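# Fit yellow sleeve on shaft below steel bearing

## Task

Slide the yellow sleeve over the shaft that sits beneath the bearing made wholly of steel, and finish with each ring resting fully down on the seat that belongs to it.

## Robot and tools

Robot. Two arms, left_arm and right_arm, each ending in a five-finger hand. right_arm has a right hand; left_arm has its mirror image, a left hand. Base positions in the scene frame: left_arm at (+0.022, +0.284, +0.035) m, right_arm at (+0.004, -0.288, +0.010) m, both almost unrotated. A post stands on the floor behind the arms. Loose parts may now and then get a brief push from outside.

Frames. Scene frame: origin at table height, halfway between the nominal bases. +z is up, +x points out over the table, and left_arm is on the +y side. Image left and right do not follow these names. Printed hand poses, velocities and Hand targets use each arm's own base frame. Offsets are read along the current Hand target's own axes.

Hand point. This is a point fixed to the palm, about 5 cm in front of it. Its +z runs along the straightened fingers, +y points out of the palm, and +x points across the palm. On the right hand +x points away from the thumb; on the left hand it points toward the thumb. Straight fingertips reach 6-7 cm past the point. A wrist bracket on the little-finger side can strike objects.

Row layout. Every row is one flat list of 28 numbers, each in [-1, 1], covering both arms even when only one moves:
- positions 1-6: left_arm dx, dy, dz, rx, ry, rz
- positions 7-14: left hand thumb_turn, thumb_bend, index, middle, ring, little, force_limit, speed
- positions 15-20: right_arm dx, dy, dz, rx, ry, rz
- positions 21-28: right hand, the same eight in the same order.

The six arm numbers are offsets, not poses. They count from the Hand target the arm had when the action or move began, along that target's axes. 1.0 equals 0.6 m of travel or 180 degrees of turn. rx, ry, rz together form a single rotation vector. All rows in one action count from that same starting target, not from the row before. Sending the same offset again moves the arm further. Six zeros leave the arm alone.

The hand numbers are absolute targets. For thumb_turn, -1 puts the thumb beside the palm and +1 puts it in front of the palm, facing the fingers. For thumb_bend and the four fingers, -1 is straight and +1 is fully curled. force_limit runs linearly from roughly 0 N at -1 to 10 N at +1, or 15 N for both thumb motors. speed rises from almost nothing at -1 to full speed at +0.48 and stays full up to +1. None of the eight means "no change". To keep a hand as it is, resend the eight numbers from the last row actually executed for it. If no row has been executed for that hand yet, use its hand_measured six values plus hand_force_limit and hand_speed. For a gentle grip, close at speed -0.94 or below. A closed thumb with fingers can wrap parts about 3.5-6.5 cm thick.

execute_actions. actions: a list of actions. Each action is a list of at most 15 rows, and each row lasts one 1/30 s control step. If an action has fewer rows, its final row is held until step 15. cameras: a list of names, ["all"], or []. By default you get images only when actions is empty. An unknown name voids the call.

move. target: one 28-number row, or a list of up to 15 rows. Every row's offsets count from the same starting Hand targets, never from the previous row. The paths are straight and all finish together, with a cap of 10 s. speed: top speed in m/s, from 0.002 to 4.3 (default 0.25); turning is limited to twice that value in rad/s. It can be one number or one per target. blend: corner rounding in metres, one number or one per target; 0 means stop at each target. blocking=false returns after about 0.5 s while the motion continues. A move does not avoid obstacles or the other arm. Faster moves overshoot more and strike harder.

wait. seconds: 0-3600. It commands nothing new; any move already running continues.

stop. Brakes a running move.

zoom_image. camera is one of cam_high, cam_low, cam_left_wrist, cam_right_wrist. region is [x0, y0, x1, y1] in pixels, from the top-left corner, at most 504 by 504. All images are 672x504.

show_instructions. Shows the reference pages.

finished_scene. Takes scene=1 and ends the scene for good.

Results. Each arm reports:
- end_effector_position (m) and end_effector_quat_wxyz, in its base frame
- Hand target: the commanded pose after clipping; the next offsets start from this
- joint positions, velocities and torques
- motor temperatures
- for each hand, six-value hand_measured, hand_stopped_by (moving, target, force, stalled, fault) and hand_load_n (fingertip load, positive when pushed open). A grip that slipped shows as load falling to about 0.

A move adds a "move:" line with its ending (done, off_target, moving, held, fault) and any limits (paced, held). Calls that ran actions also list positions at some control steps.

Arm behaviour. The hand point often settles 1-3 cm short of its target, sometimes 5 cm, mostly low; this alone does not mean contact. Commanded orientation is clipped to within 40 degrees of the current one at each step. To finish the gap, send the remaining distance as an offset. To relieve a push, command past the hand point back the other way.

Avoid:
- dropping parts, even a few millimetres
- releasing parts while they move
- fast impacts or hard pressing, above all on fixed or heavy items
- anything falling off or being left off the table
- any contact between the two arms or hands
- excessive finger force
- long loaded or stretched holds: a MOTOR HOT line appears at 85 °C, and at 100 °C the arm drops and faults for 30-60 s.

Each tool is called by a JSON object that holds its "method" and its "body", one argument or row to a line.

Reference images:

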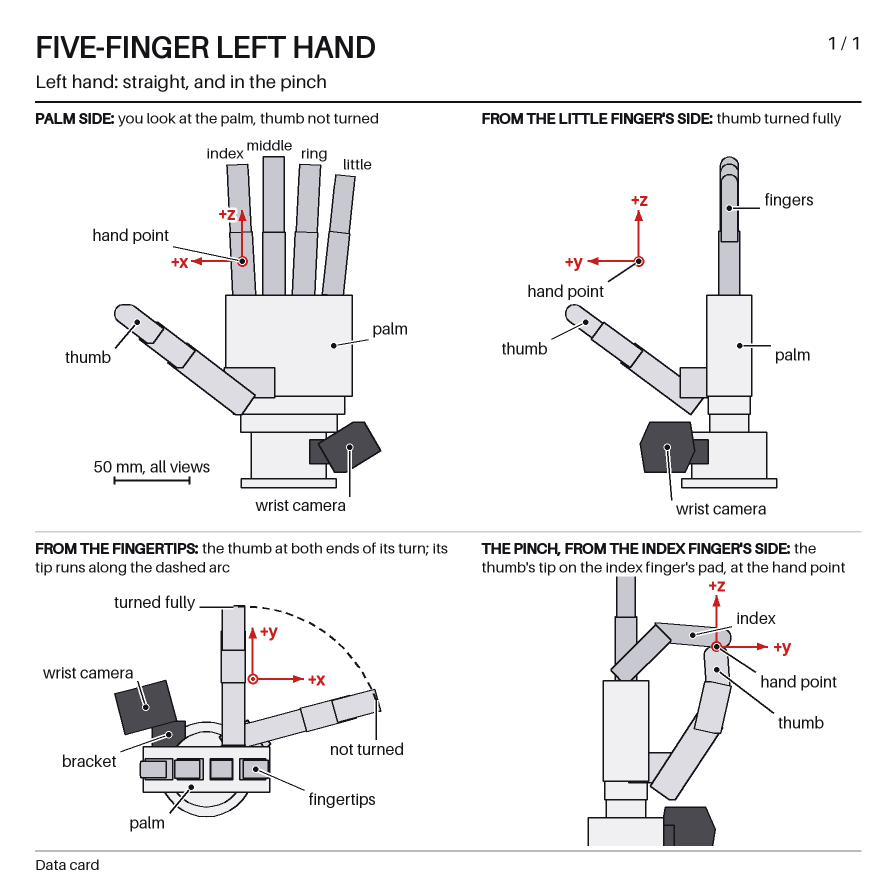

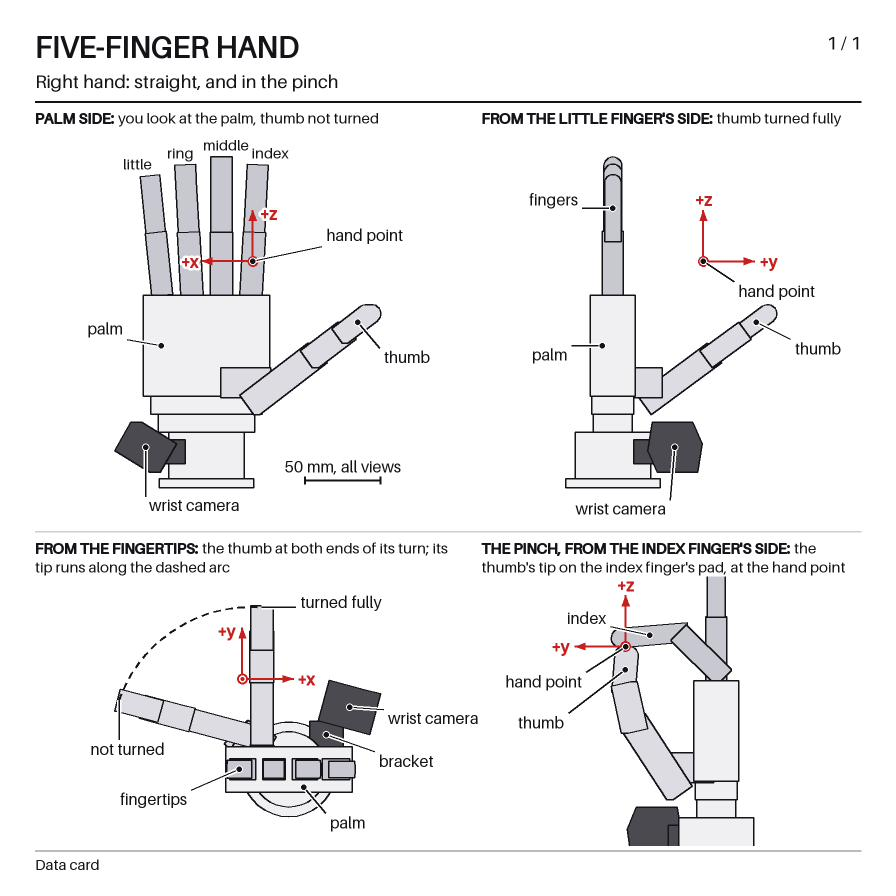

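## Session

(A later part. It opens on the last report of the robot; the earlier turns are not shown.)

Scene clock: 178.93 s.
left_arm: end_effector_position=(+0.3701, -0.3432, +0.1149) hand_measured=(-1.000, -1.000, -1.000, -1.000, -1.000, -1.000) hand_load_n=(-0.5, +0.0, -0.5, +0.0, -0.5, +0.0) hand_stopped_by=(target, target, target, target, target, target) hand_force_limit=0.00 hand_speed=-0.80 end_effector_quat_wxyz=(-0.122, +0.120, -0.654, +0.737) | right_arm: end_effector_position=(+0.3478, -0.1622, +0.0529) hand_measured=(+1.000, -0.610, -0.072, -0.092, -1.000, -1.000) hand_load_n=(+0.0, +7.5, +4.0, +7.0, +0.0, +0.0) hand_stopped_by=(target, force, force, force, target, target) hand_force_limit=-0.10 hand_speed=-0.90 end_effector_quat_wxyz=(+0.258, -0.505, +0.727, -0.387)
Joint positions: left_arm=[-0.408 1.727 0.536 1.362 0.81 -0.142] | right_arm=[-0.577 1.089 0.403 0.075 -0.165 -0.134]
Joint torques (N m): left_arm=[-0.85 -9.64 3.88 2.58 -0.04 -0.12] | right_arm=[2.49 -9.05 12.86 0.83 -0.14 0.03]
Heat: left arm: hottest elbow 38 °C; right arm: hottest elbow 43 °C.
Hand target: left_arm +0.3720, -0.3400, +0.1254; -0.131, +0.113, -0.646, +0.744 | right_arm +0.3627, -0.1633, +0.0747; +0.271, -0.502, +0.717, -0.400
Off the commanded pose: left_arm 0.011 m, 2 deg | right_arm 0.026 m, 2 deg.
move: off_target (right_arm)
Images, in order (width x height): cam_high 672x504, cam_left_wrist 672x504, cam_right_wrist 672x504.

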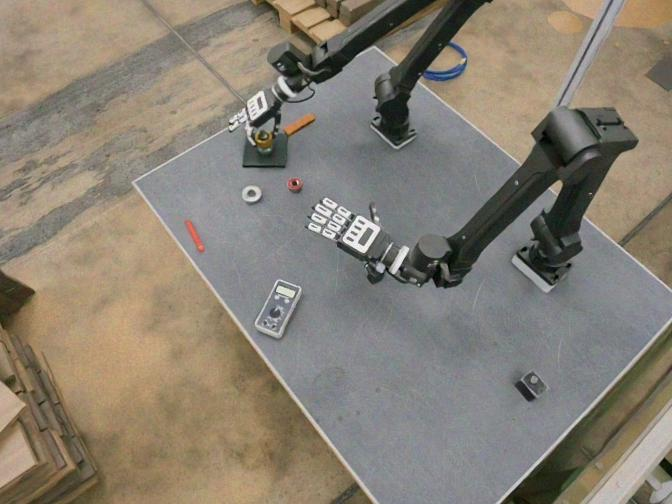

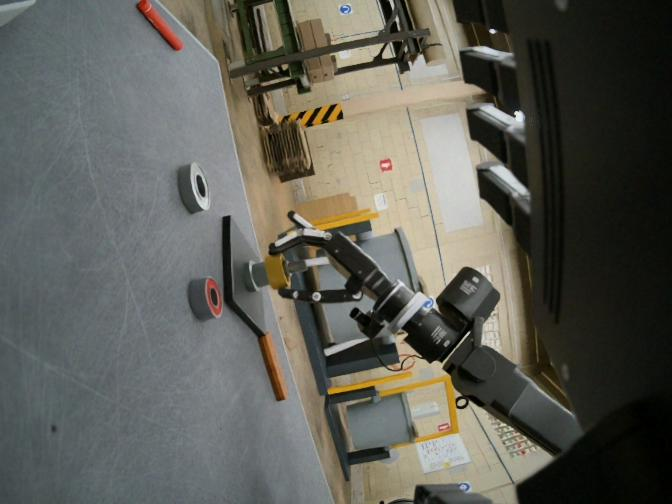

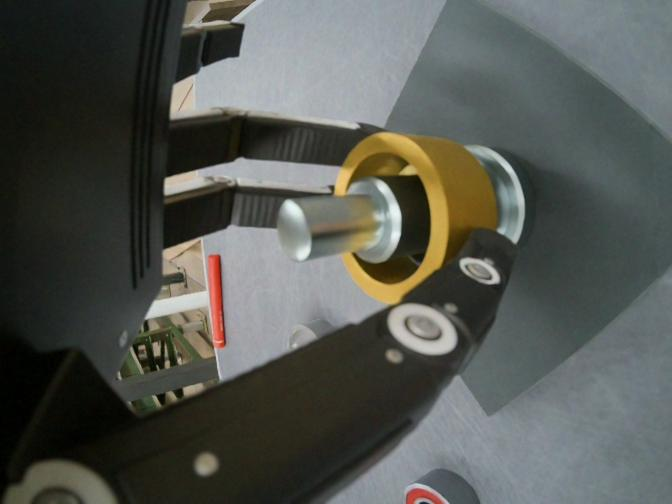

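{"method": "move", "body": {
  "target": [0,0,0,0,0,0,-1,-1,-1,-1,-1,-1,0,-0.8,0,-0.023,0.0053,0,0,0,1,-0.1,0.2,0.2,-1,-1,-0.1,-0.9],
  "speed": 0.03,
  "cameras": ["cam_left_wrist","cam_high","cam_right_wrist"]
}}

{"method": "zoom_image", "body": {
  "camera": "cam_right_wrist",
  "region": [280, 120, 560, 320]
}}

{"method": "zoom_image", "body": {
  "camera": "cam_left_wrist",
  "region": [240, 230, 320, 310]
}}

Scene clock: 180.17 s.
left_arm: end_effector_position=(+0.3701, -0.3432, +0.1149) hand_measured=(-1.000, -1.000, -1.000, -1.000, -1.000, -1.000) hand_load_n=(-0.5, +0.0, +0.0, +0.0, +0.0, +0.0) hand_stopped_by=(target, target, target, target, target, target) hand_force_limit=0.00 hand_speed=-0.80 end_effector_quat_wxyz=(-0.122, +0.120, -0.654, +0.737) | right_arm: end_effector_position=(+0.3486, -0.1622, +0.0550) hand_measured=(+1.000, -0.610, -0.072, -0.092, -1.000, -1.000) hand_load_n=(+0.0, +8.0, +3.5, +6.0, +0.0, +0.0) hand_stopped_by=(target, force, force, force, target, target) hand_force_limit=-0.10 hand_speed=-0.90 end_effector_quat_wxyz=(+0.254, -0.507, +0.731, -0.381)
Joint positions: left_arm=[-0.408 1.727 0.536 1.362 0.81 -0.142] | right_arm=[-0.572 1.089 0.421 0.038 -0.159 -0.134]
Joint torques (N m): left_arm=[-1.03 -9.58 3.9 2.61 -0.04 -0.11] | right_arm=[2.73 -8.7 14.79 0.99 -0.17 0.07]
Heat: left arm: hottest elbow 38 °C; right arm: hottest elbow 43 °C.
Hand target: left_arm +0.3720, -0.3400, +0.1254; -0.131, +0.113, -0.646, +0.744 | right_arm +0.3722, -0.1668, +0.0848; +0.271, -0.502, +0.717, -0.400
Off the commanded pose: left_arm 0.011 m, 2 deg | right_arm 0.038 m, 3 deg.
move: off_target (right_arm)
Images, in order (width x height): cam_high 672x504, cam_left_wrist 672x504, cam_right_wrist 672x504.

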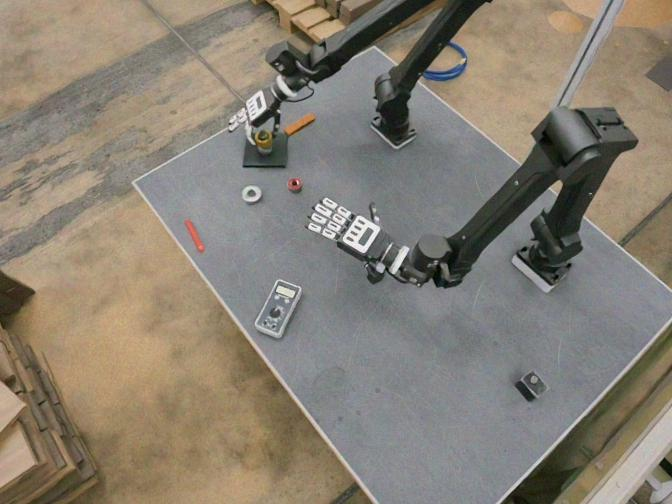

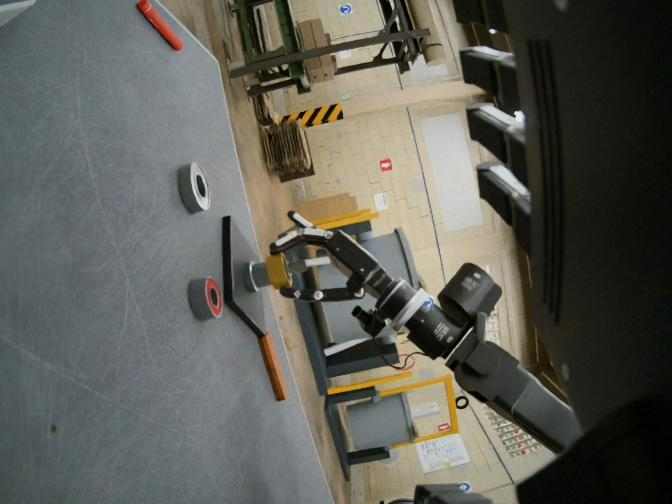

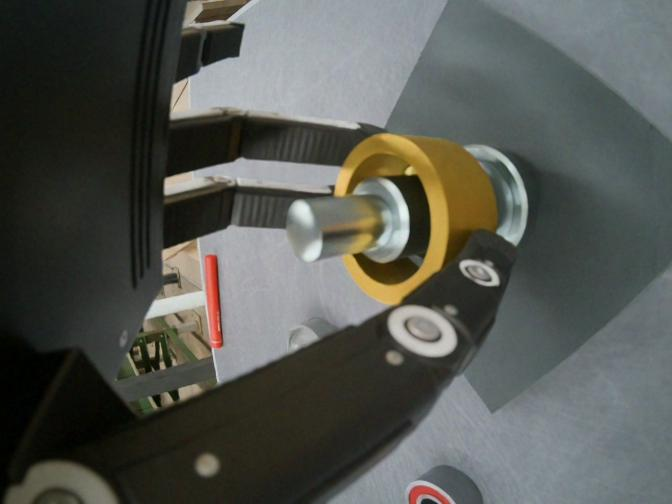

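Scaled by 1.800 from the camera's image (finer frame: 960x720).

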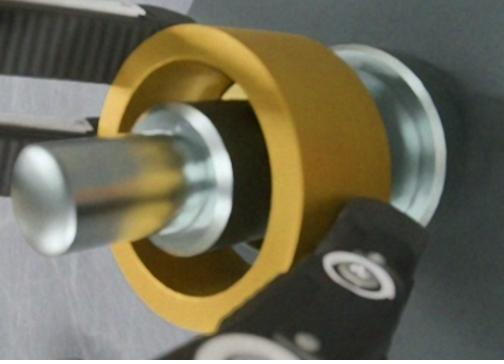

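Scaled by 6.300 from the camera's image (finer frame: 960x720).

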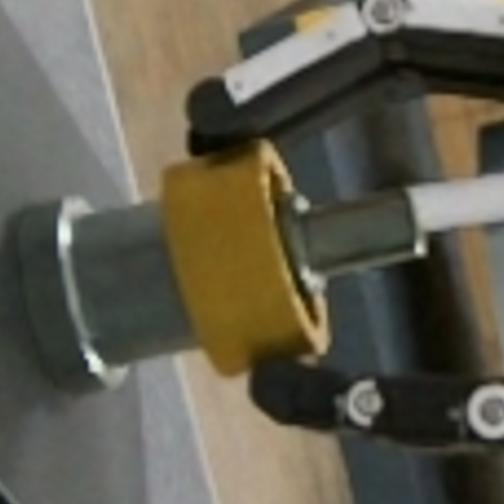

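{"method": "move", "body": {
  "target": [0,0,0,0,0,0,-1,-1,-1,-1,-1,-1,0,-0.8,0,0.0263,-0.0012,0,0,0,1,-0.1,0.2,0.2,-1,-1,-0.1,-0.9],
  "speed": 0.03,
  "cameras": ["cam_left_wrist","cam_high","cam_right_wrist"]
}}

{"method": "zoom_image", "body": {
  "camera": "cam_right_wrist",
  "region": [280, 120, 560, 320]
}}

{"method": "zoom_image", "body": {
  "camera": "cam_left_wrist",
  "region": [240, 230, 320, 310]
}}

Scene clock: 181.70 s.
left_arm: end_effector_position=(+0.3701, -0.3432, +0.1149) hand_measured=(-1.000, -1.000, -1.000, -1.000, -1.000, -1.000) hand_load_n=(-0.5, +0.0, +0.0, +0.0, +0.0, +0.0) hand_stopped_by=(target, target, target, target, target, target) hand_force_limit=0.00 hand_speed=-0.80 end_effector_quat_wxyz=(-0.122, +0.120, -0.654, +0.737) | right_arm: end_effector_position=(+0.3512, -0.1630, +0.0575) hand_measured=(+1.000, -0.610, -0.072, -0.092, -1.000, -1.000) hand_load_n=(+0.5, +8.5, +3.5, +5.5, +0.0, +0.0) hand_stopped_by=(target, force, force, force, target, target) hand_force_limit=-0.10 hand_speed=-0.90 end_effector_quat_wxyz=(+0.257, -0.506, +0.727, -0.386)
Joint positions: left_arm=[-0.408 1.727 0.536 1.362 0.81 -0.142] | right_arm=[-0.572 1.089 0.421 0.052 -0.162 -0.134]
Joint torques (N m): left_arm=[-1.08 -9.7 3.86 2.59 -0.05 -0.12] | right_arm=[1.73 -7.71 11.21 2.15 -0.22 0.03]
Heat: left arm: hottest elbow 38 °C; right arm: hottest elbow 44 °C.
Hand target: left_arm +0.3720, -0.3400, +0.1254; -0.131, +0.113, -0.646, +0.744 | right_arm +0.3637, -0.1638, +0.0718; +0.271, -0.502, +0.717, -0.400
Off the commanded pose: left_arm 0.011 m, 2 deg | right_arm 0.019 m, 3 deg.
move: off_target (right_arm)
Images, in order (width x height): cam_high 672x504, cam_left_wrist 672x504, cam_right_wrist 672x504.

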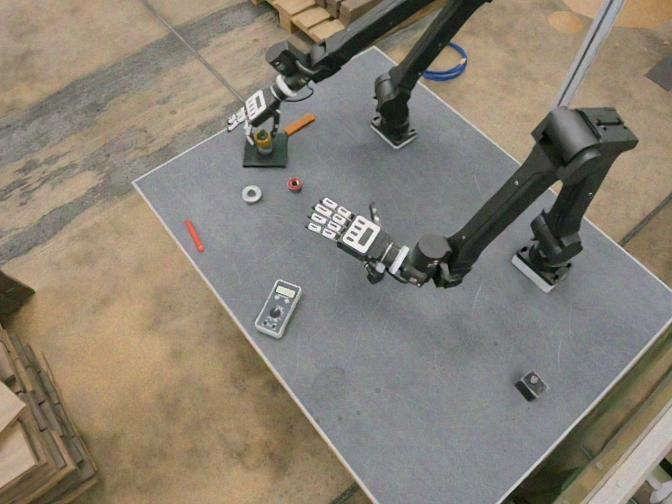

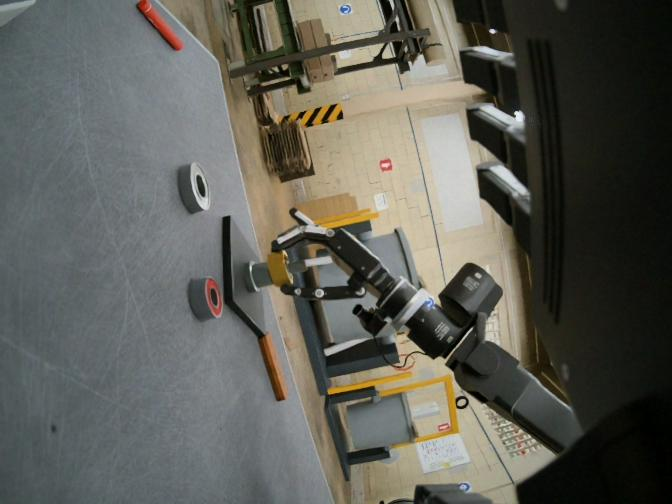

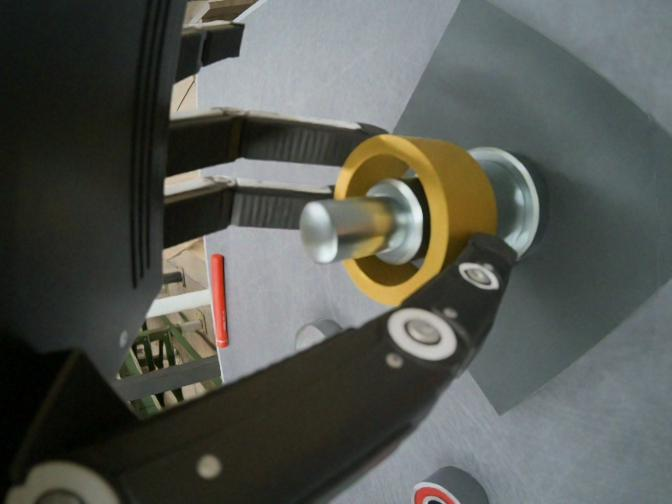

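Scaled by 1.800 from the camera's image (finer frame: 960x720).

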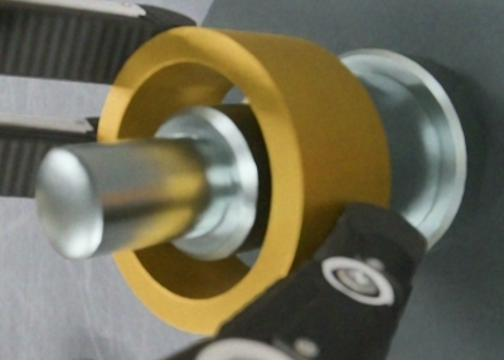

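Scaled by 6.300 from the camera's image (finer frame: 960x720).

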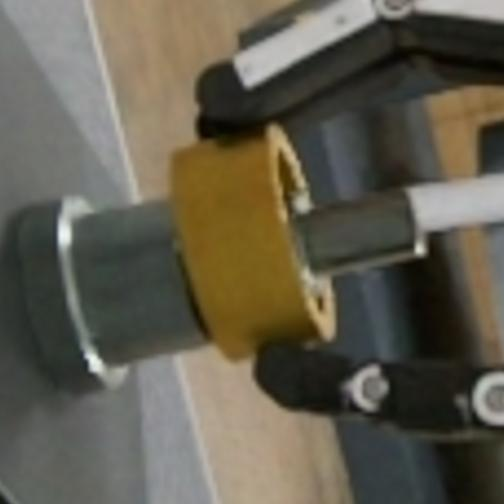

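{"method": "move", "body": {
  "target": [0,0,0,0,0,0,-1,-1,-1,-1,-1,-1,0,-0.8,0,0.0154,-0.0088,0,0,0,1,-0.1,0.2,0.2,-1,-1,-0.1,-0.9],
  "speed": 0.03,
  "cameras": ["cam_left_wrist","cam_high","cam_right_wrist"]
}}

{"method": "zoom_image", "body": {
  "camera": "cam_right_wrist",
  "region": [280, 120, 560, 320]
}}

{"method": "zoom_image", "body": {
  "camera": "cam_left_wrist",
  "region": [240, 230, 320, 310]
}}

Scene clock: 184.17 s.
left_arm: end_effector_position=(+0.3701, -0.3432, +0.1149) hand_measured=(-1.000, -1.000, -1.000, -1.000, -1.000, -1.000) hand_load_n=(+0.0, +0.0, +0.0, +0.0, +0.0, +0.0) hand_stopped_by=(target, target, target, target, target, target) hand_force_limit=0.00 hand_speed=-0.80 end_effector_quat_wxyz=(-0.122, +0.120, -0.654, +0.737) | right_arm: end_effector_position=(+0.3494, -0.1607, +0.0571) hand_measured=(+1.000, -0.610, -0.072, -0.092, -1.000, -1.000) hand_load_n=(+0.0, +8.5, +4.0, +5.0, +0.0, +0.0) hand_stopped_by=(target, force, force, force, target, target) hand_force_limit=-0.10 hand_speed=-0.90 end_effector_quat_wxyz=(+0.261, -0.506, +0.725, -0.388)
Joint positions: left_arm=[-0.408 1.727 0.536 1.362 0.81 -0.142] | right_arm=[-0.572 1.08 0.409 0.064 -0.168 -0.134]
Joint torques (N m): left_arm=[-1.08 -9.64 3.92 2.56 -0.04 -0.11] | right_arm=[1.03 -8.47 9.78 2.09 -0.25 0.02]
Heat: left arm: hottest elbow 38 °C; right arm: hottest elbow 44 °C.
Hand target: left_arm +0.3720, -0.3400, +0.1254; -0.131, +0.113, -0.646, +0.744 | right_arm +0.3548, -0.1606, +0.0667; +0.271, -0.502, +0.717, -0.400
Off the commanded pose: left_arm 0.011 m, 2 deg | right_arm 0.011 m, 2 deg.
move: off_target (right_arm)
Images, in order (width x height): cam_high 672x504, cam_left_wrist 672x504, cam_right_wrist 672x504.

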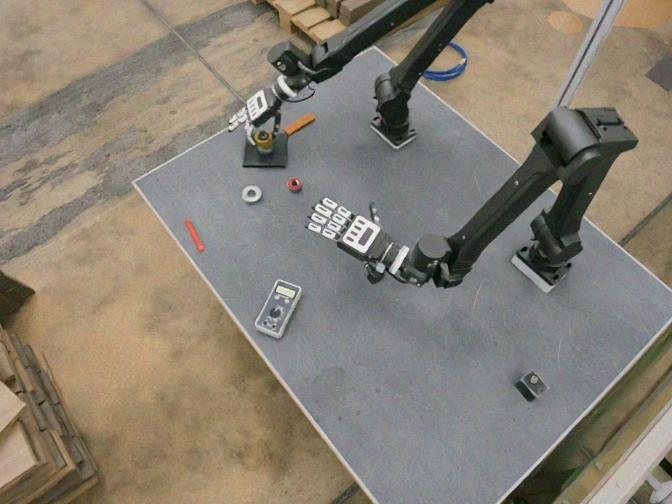

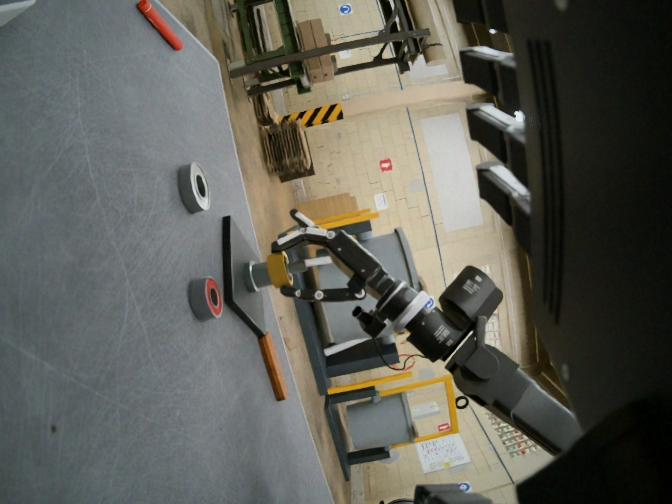

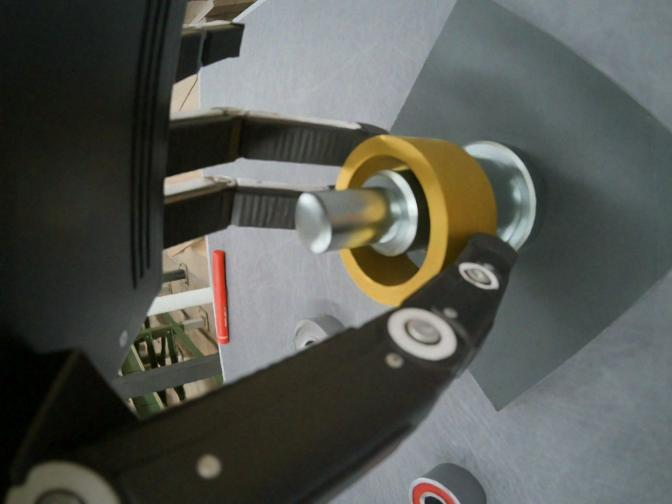

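Scaled by 1.800 from the camera's image (finer frame: 960x720).

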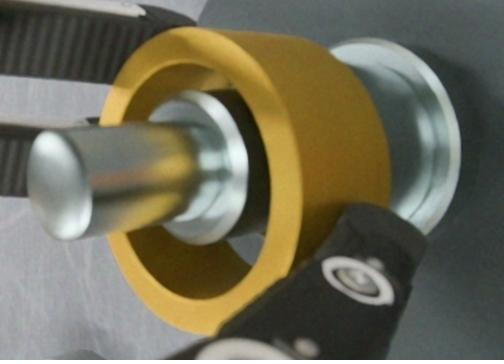

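Scaled by 6.300 from the camera's image (finer frame: 960x720).

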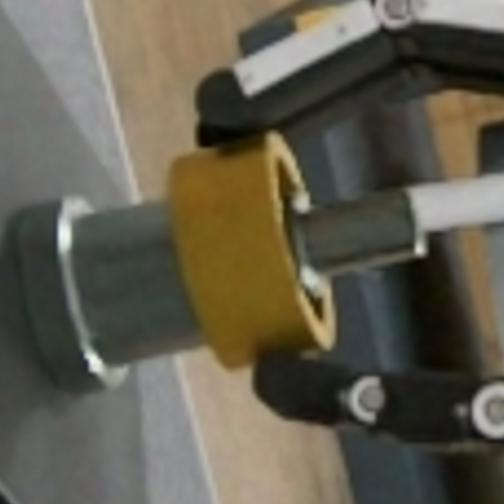

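{"method": "move", "body": {
  "target": [0,0,0,0,0,0,-1,-1,-1,-1,-1,-1,0,-0.8,0.0075,0.0046,-0.001,0,0,0,1,-0.1,0.2,0.2,-1,-1,-0.1,-0.9],
  "speed": 0.03,
  "cameras": ["cam_left_wrist","cam_high","cam_right_wrist"]
}}

{"method": "zoom_image", "body": {
  "camera": "cam_right_wrist",
  "region": [280, 120, 560, 320]
}}

{"method": "zoom_image", "body": {
  "camera": "cam_left_wrist",
  "region": [240, 230, 320, 310]
}}

Scene clock: 185.53 s.
left_arm: end_effector_position=(+0.3701, -0.3432, +0.1149) hand_measured=(-1.000, -1.000, -1.000, -1.000, -1.000, -1.000) hand_load_n=(+0.0, +0.0, +0.0, +0.0, +0.0, +0.0) hand_stopped_by=(target, target, target, target, target, target) hand_force_limit=0.00 hand_speed=-0.80 end_effector_quat_wxyz=(-0.122, +0.120, -0.654, +0.737) | right_arm: end_effector_position=(+0.3501, -0.1585, +0.0573) hand_measured=(+1.000, -0.610, -0.072, -0.092, -1.000, -1.000) hand_load_n=(+0.5, +8.5, +3.5, +5.0, +0.0, +0.0) hand_stopped_by=(target, force, force, force, target, target) hand_force_limit=-0.10 hand_speed=-0.90 end_effector_quat_wxyz=(+0.267, -0.508, +0.722, -0.387)
Joint positions: left_arm=[-0.408 1.727 0.536 1.362 0.81 -0.142] | right_arm=[-0.574 1.079 0.405 0.07 -0.181 -0.134]
Joint torques (N m): left_arm=[-0.79 -9.64 3.89 2.61 -0.04 -0.13] | right_arm=[0.03 -8.12 9.57 2.15 -0.29 -0.09]
Heat: left arm: hottest elbow 38 °C; right arm: hottest elbow 44 °C.
Hand target: left_arm +0.3720, -0.3400, +0.1254; -0.131, +0.113, -0.646, +0.744 | right_arm +0.3513, -0.1641, +0.0648; +0.271, -0.502, +0.717, -0.400
Off the commanded pose: left_arm 0.011 m, 2 deg | right_arm 0.009 m, 2 deg.
move: done
Images, in order (width x height): cam_high 672x504, cam_left_wrist 672x504, cam_right_wrist 672x504.

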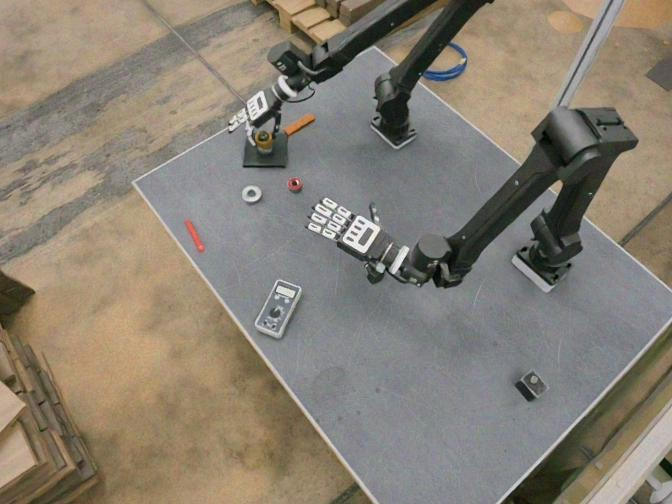

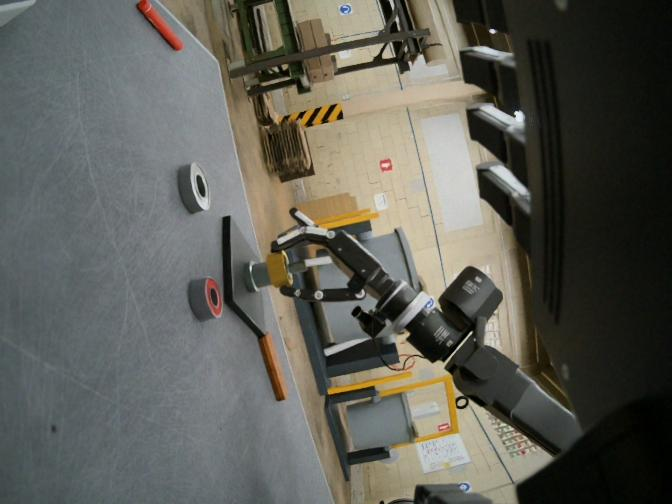

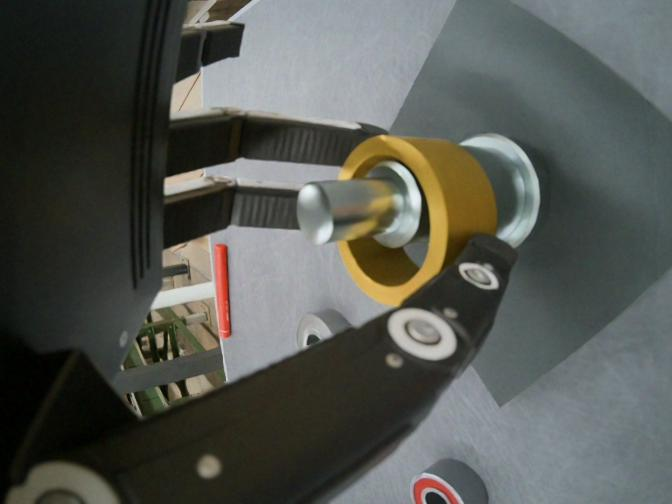

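Scaled by 1.800 from the camera's image (finer frame: 960x720).

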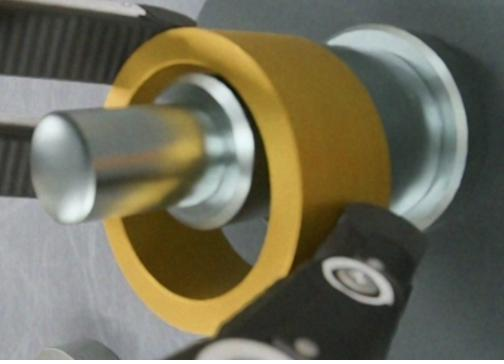

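Scaled by 6.300 from the camera's image (finer frame: 960x720).

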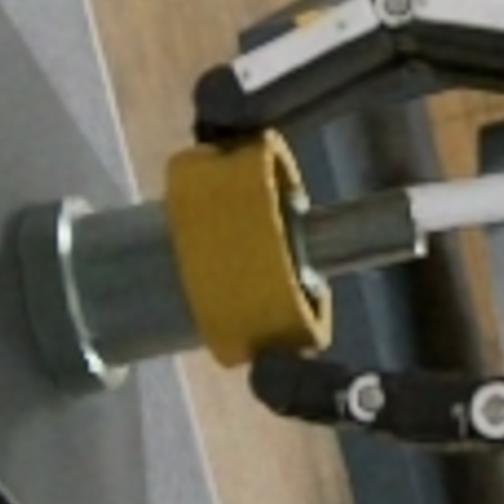

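{"method": "move", "body": {
  "target": [0,0,0,0,0,0,-1,-1,-1,-1,-1,-1,0,-0.8,0.01,0,0,0,0,0,1,-0.1,0.2,0.2,-1,-1,-0.1,-0.9],
  "speed": 0.03,
  "cameras": ["cam_left_wrist","cam_high","cam_right_wrist"]
}}

{"method": "zoom_image", "body": {
  "camera": "cam_right_wrist",
  "region": [280, 120, 560, 320]
}}

{"method": "zoom_image", "body": {
  "camera": "cam_left_wrist",
  "region": [240, 230, 320, 310]
}}

Scene clock: 186.50 s.
left_arm: end_effector_position=(+0.3701, -0.3432, +0.1149) hand_measured=(-1.000, -1.000, -1.000, -1.000, -1.000, -1.000) hand_load_n=(+0.0, +0.0, +0.0, +0.0, +0.0, +0.0) hand_stopped_by=(target, target, target, target, target, target) hand_force_limit=0.00 hand_speed=-0.80 end_effector_quat_wxyz=(-0.122, +0.120, -0.654, +0.737) | right_arm: end_effector_position=(+0.3477, -0.1625, +0.0578) hand_measured=(+1.000, -0.610, -0.072, -0.092, -1.000, -1.000) hand_load_n=(+0.5, +8.5, +3.5, +5.5, +0.0, +0.0) hand_stopped_by=(target, force, force, force, target, target) hand_force_limit=-0.10 hand_speed=-0.90 end_effector_quat_wxyz=(+0.269, -0.505, +0.723, -0.386)
Joint positions: left_arm=[-0.408 1.727 0.536 1.362 0.81 -0.142] | right_arm=[-0.594 1.079 0.405 0.07 -0.201 -0.138]
Joint torques (N m): left_arm=[-0.97 -9.7 3.9 2.59 -0.05 -0.11] | right_arm=[0.03 -7.65 9.92 2.02 -0.25 -0.19]
Heat: left arm: hottest elbow 38 °C; right arm: hottest elbow 44 °C.
Hand target: left_arm +0.3720, -0.3400, +0.1254; -0.131, +0.113, -0.646, +0.744 | right_arm +0.3493, -0.1696, +0.0649; +0.271, -0.502, +0.717, -0.400
Off the commanded pose: left_arm 0.011 m, 2 deg | right_arm 0.010 m, 2 deg.
move: done
Images, in order (width x height): cam_high 672x504, cam_left_wrist 672x504, cam_right_wrist 672x504.

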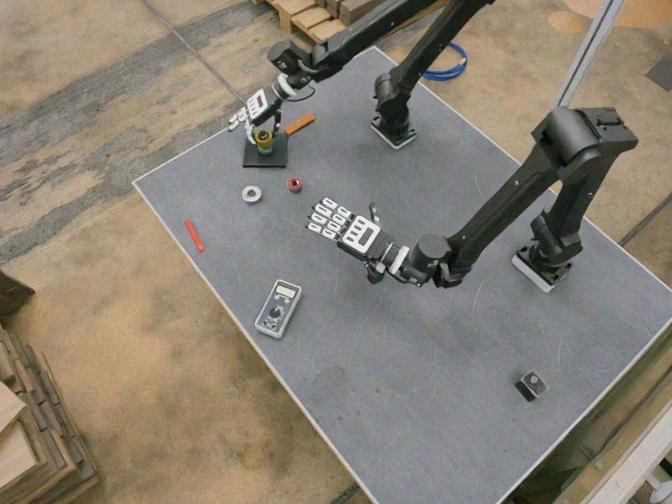

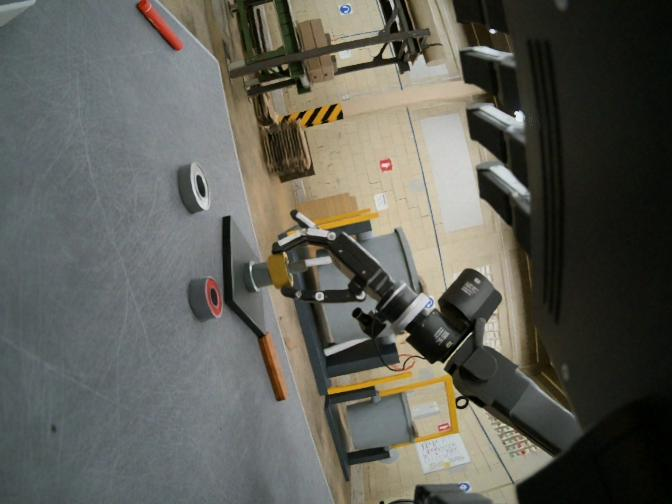

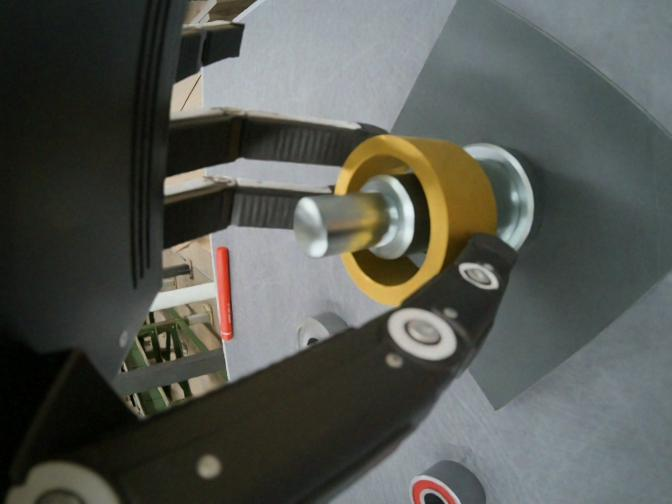

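Scaled by 1.800 from the camera's image (finer frame: 960x720).

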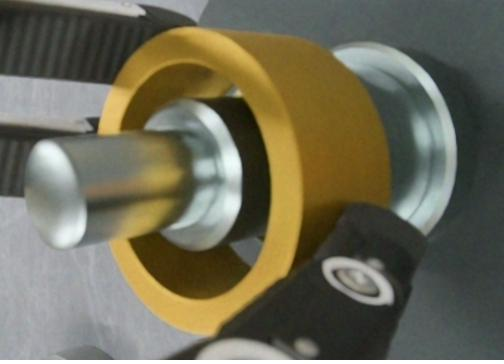

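Scaled by 6.300 from the camera's image (finer frame: 960x720).

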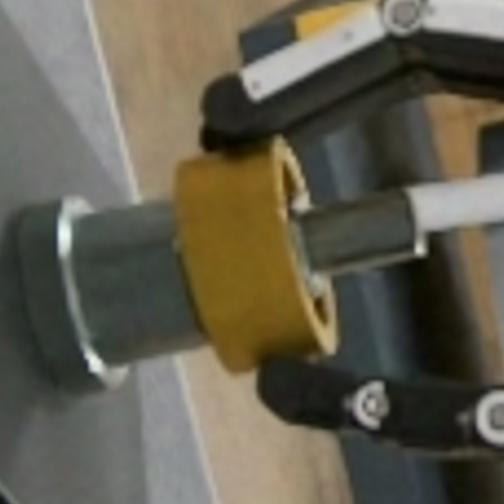

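{"method": "move", "body": {
  "target": [0,0,0,0,0,0,-1,-1,-1,-1,-1,-1,0,-0.8,0,0.0074,0.0007,0,0,0,1,-0.1,0.2,0.2,-1,-1,-0.1,-0.9],
  "speed": 0.02,
  "cameras": ["cam_left_wrist","cam_high","cam_right_wrist"]
}}

{"method": "zoom_image", "body": {
  "camera": "cam_right_wrist",
  "region": [280, 120, 560, 320]
}}

{"method": "zoom_image", "body": {
  "camera": "cam_left_wrist",
  "region": [240, 230, 320, 310]
}}

Scene clock: 187.43 s.
left_arm: end_effector_position=(+0.3701, -0.3432, +0.1149) hand_measured=(-1.000, -1.000, -1.000, -1.000, -1.000, -1.000) hand_load_n=(+0.0, +0.0, +0.0, +0.0, +0.0, +0.0) hand_stopped_by=(target, target, target, target, target, target) hand_force_limit=0.00 hand_speed=-0.80 end_effector_quat_wxyz=(-0.122, +0.120, -0.654, +0.737) | right_arm: end_effector_position=(+0.3470, -0.1626, +0.0567) hand_measured=(+1.000, -0.610, -0.072, -0.092, -1.000, -1.000) hand_load_n=(+0.0, +8.0, +3.5, +5.0, +0.0, +0.0) hand_stopped_by=(target, force, force, force, target, target) hand_force_limit=-0.10 hand_speed=-0.90 end_effector_quat_wxyz=(+0.270, -0.505, +0.722, -0.389)
Joint positions: left_arm=[-0.408 1.727 0.536 1.362 0.81 -0.142] | right_arm=[-0.596 1.079 0.398 0.083 -0.202 -0.14]
Joint torques (N m): left_arm=[-1.03 -9.64 3.86 2.63 -0.05 -0.12] | right_arm=[-0.03 -7.12 9.65 2.06 -0.25 -0.16]
Heat: left arm: hottest elbow 38 °C; right arm: hottest elbow 44 °C.
Hand target: left_arm +0.3720, -0.3400, +0.1254; -0.131, +0.113, -0.646, +0.744 | right_arm +0.3474, -0.1691, +0.0610; +0.271, -0.502, +0.717, -0.400
Off the commanded pose: left_arm 0.011 m, 2 deg | right_arm 0.008 m, 1 deg.
move: done
Images, in order (width x height): cam_high 672x504, cam_left_wrist 672x504, cam_right_wrist 672x504.

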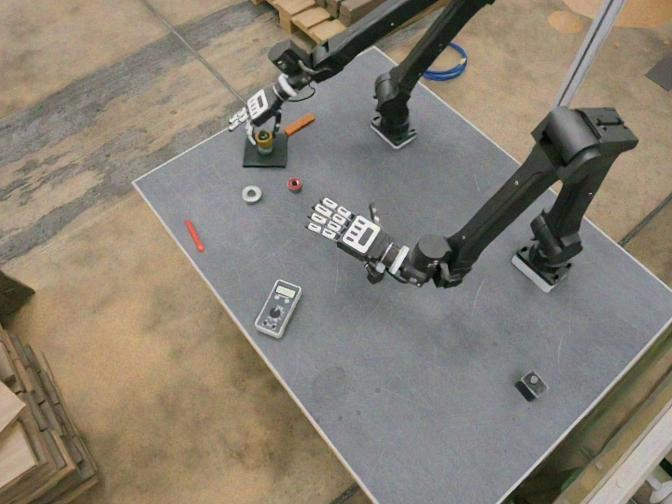

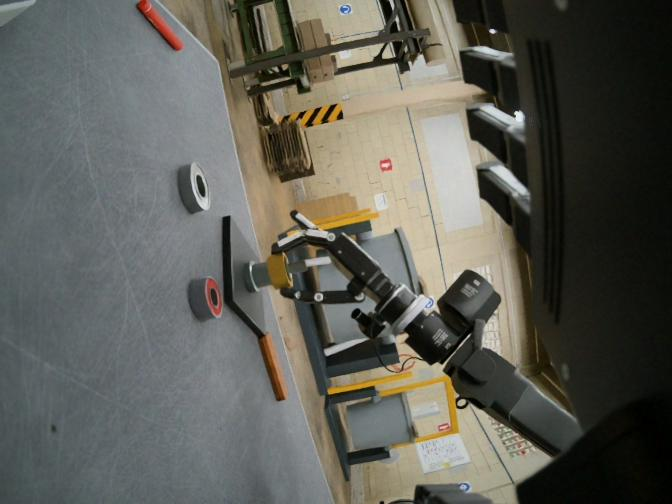

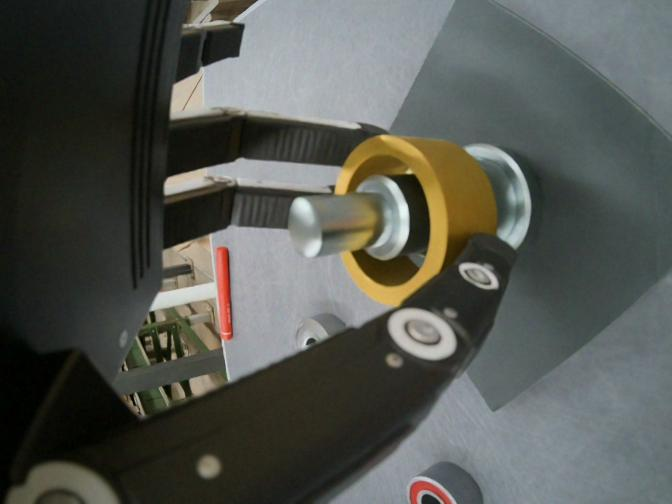

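Scaled by 1.800 from the camera's image (finer frame: 960x720).

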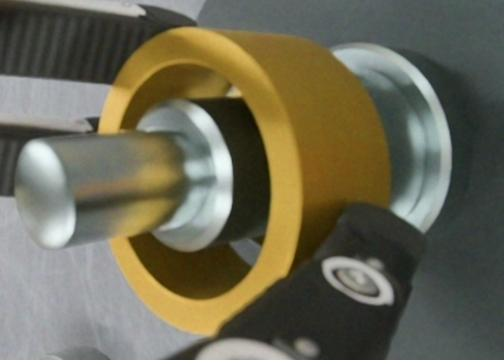

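Scaled by 6.300 from the camera's image (finer frame: 960x720).

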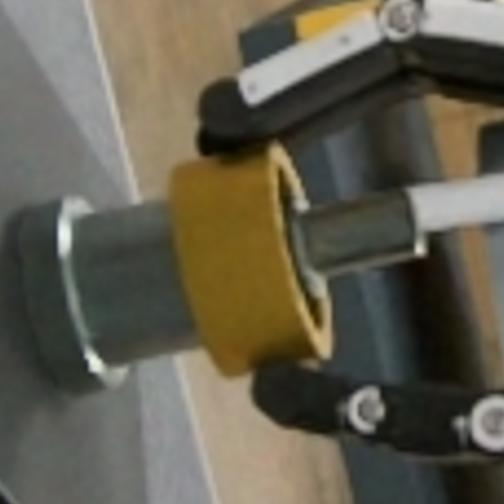

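{"method": "move", "body": {
  "target": [0,0,0,0,0,0,-1,-1,-1,-1,-1,-1,0,-0.8,0,0.0064,0.004,0,0,0,1,-0.1,0.2,0.2,-1,-1,-0.1,-0.9],
  "speed": 0.02,
  "cameras": ["cam_left_wrist","cam_high","cam_right_wrist"]
}}

{"method": "zoom_image", "body": {
  "camera": "cam_right_wrist",
  "region": [280, 120, 560, 320]
}}

{"method": "zoom_image", "body": {
  "camera": "cam_left_wrist",
  "region": [240, 230, 320, 310]
}}

Scene clock: 188.37 s.
left_arm: end_effector_position=(+0.3701, -0.3432, +0.1149) hand_measured=(-1.000, -1.000, -1.000, -1.000, -1.000, -1.000) hand_load_n=(+0.0, +0.0, +0.0, +0.0, +0.0, +0.0) hand_stopped_by=(target, target, target, target, target, target) hand_force_limit=0.00 hand_speed=-0.80 end_effector_quat_wxyz=(-0.122, +0.120, -0.654, +0.737) | right_arm: end_effector_position=(+0.3470, -0.1628, +0.0561) hand_measured=(+1.000, -0.610, -0.072, -0.092, -1.000, -1.000) hand_load_n=(+0.0, +8.5, +3.5, +5.0, +0.0, +0.0) hand_stopped_by=(target, force, force, force, target, target) hand_force_limit=-0.10 hand_speed=-0.90 end_effector_quat_wxyz=(+0.272, -0.504, +0.719, -0.393)
Joint positions: left_arm=[-0.408 1.727 0.536 1.362 0.81 -0.142] | right_arm=[-0.596 1.079 0.39 0.102 -0.202 -0.14]
Joint torques (N m): left_arm=[-1.08 -9.58 3.89 2.59 -0.05 -0.11] | right_arm=[-0.15 -5.71 9.72 2.11 -0.28 -0.12]
Heat: left arm: hottest elbow 38 °C; right arm: hottest elbow 44 °C.
Hand target: left_arm +0.3720, -0.3400, +0.1254; -0.131, +0.113, -0.646, +0.744 | right_arm +0.3473, -0.1691, +0.0564; +0.271, -0.502, +0.717, -0.400
Off the commanded pose: left_arm 0.011 m, 2 deg | right_arm 0.006 m, 1 deg.
move: done
Images, in order (width x height): cam_high 672x504, cam_left_wrist 672x504, cam_right_wrist 672x504.

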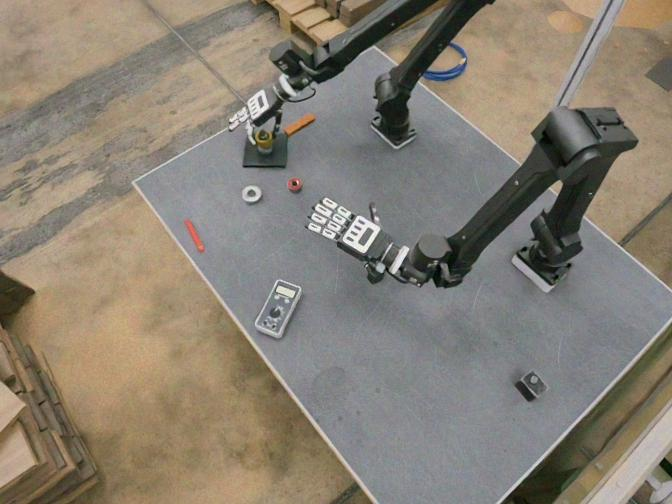

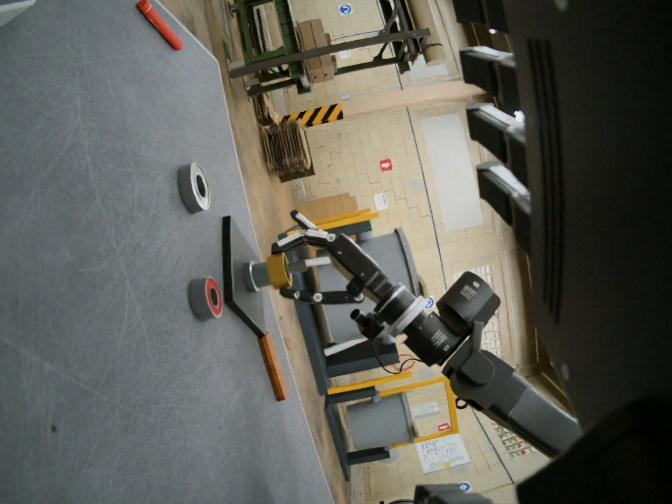

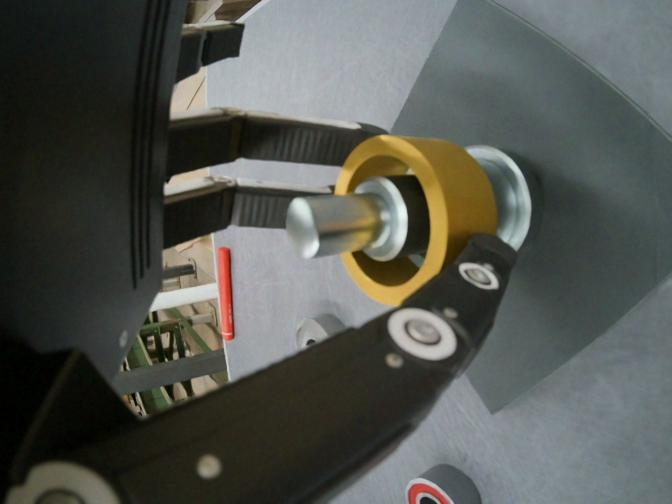

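Scaled by 1.800 from the camera's image (finer frame: 960x720).

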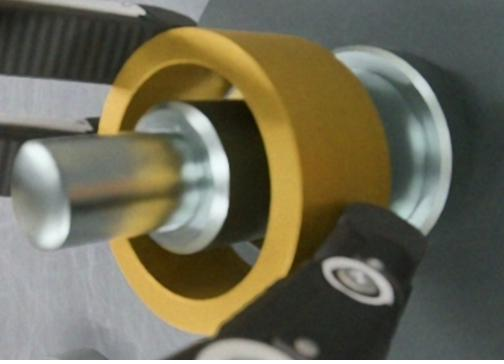

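Scaled by 6.300 from the camera's image (finer frame: 960x720).

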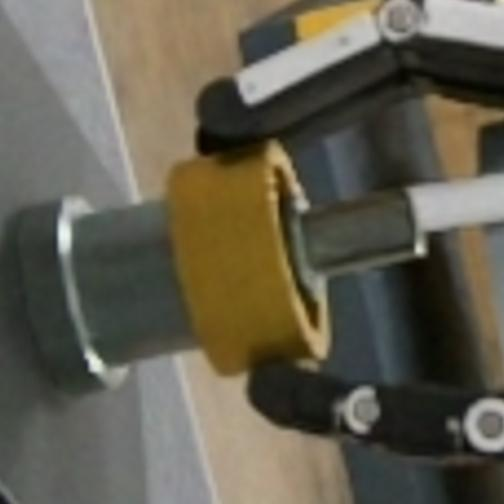

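{"method": "zoom_image", "body": {
  "camera": "cam_right_wrist",
  "region": [400, 120, 560, 260]
}}

{"method": "zoom_image", "body": {
  "camera": "cam_right_wrist",
  "region": [320, 120, 450, 310]
}}

{"method": "zoom_image", "body": {
  "camera": "cam_high",
  "region": [240, 110, 290, 170]
}}

Scaled by 3.150 from the camera's image (finer frame: 960x720).

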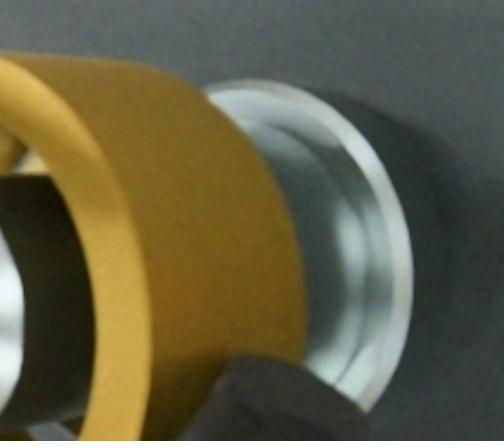

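Scaled by 2.653 from the camera's image (finer frame: 960x720).

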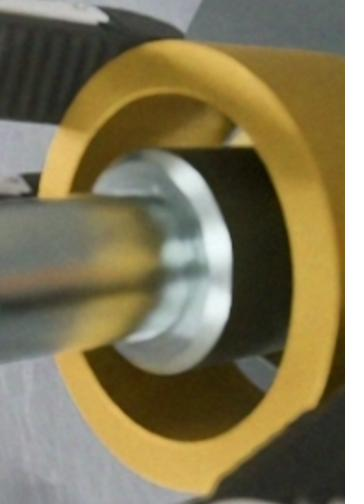

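Scaled by 8.400 from the camera's image (finer frame: 960x720).

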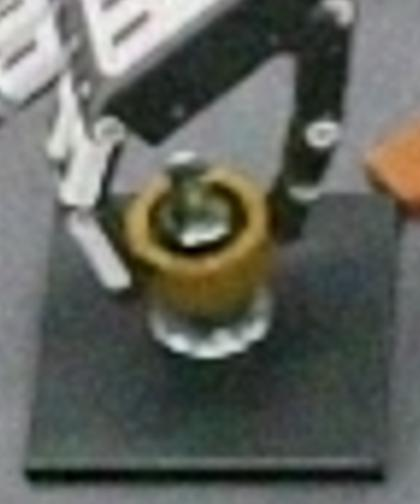

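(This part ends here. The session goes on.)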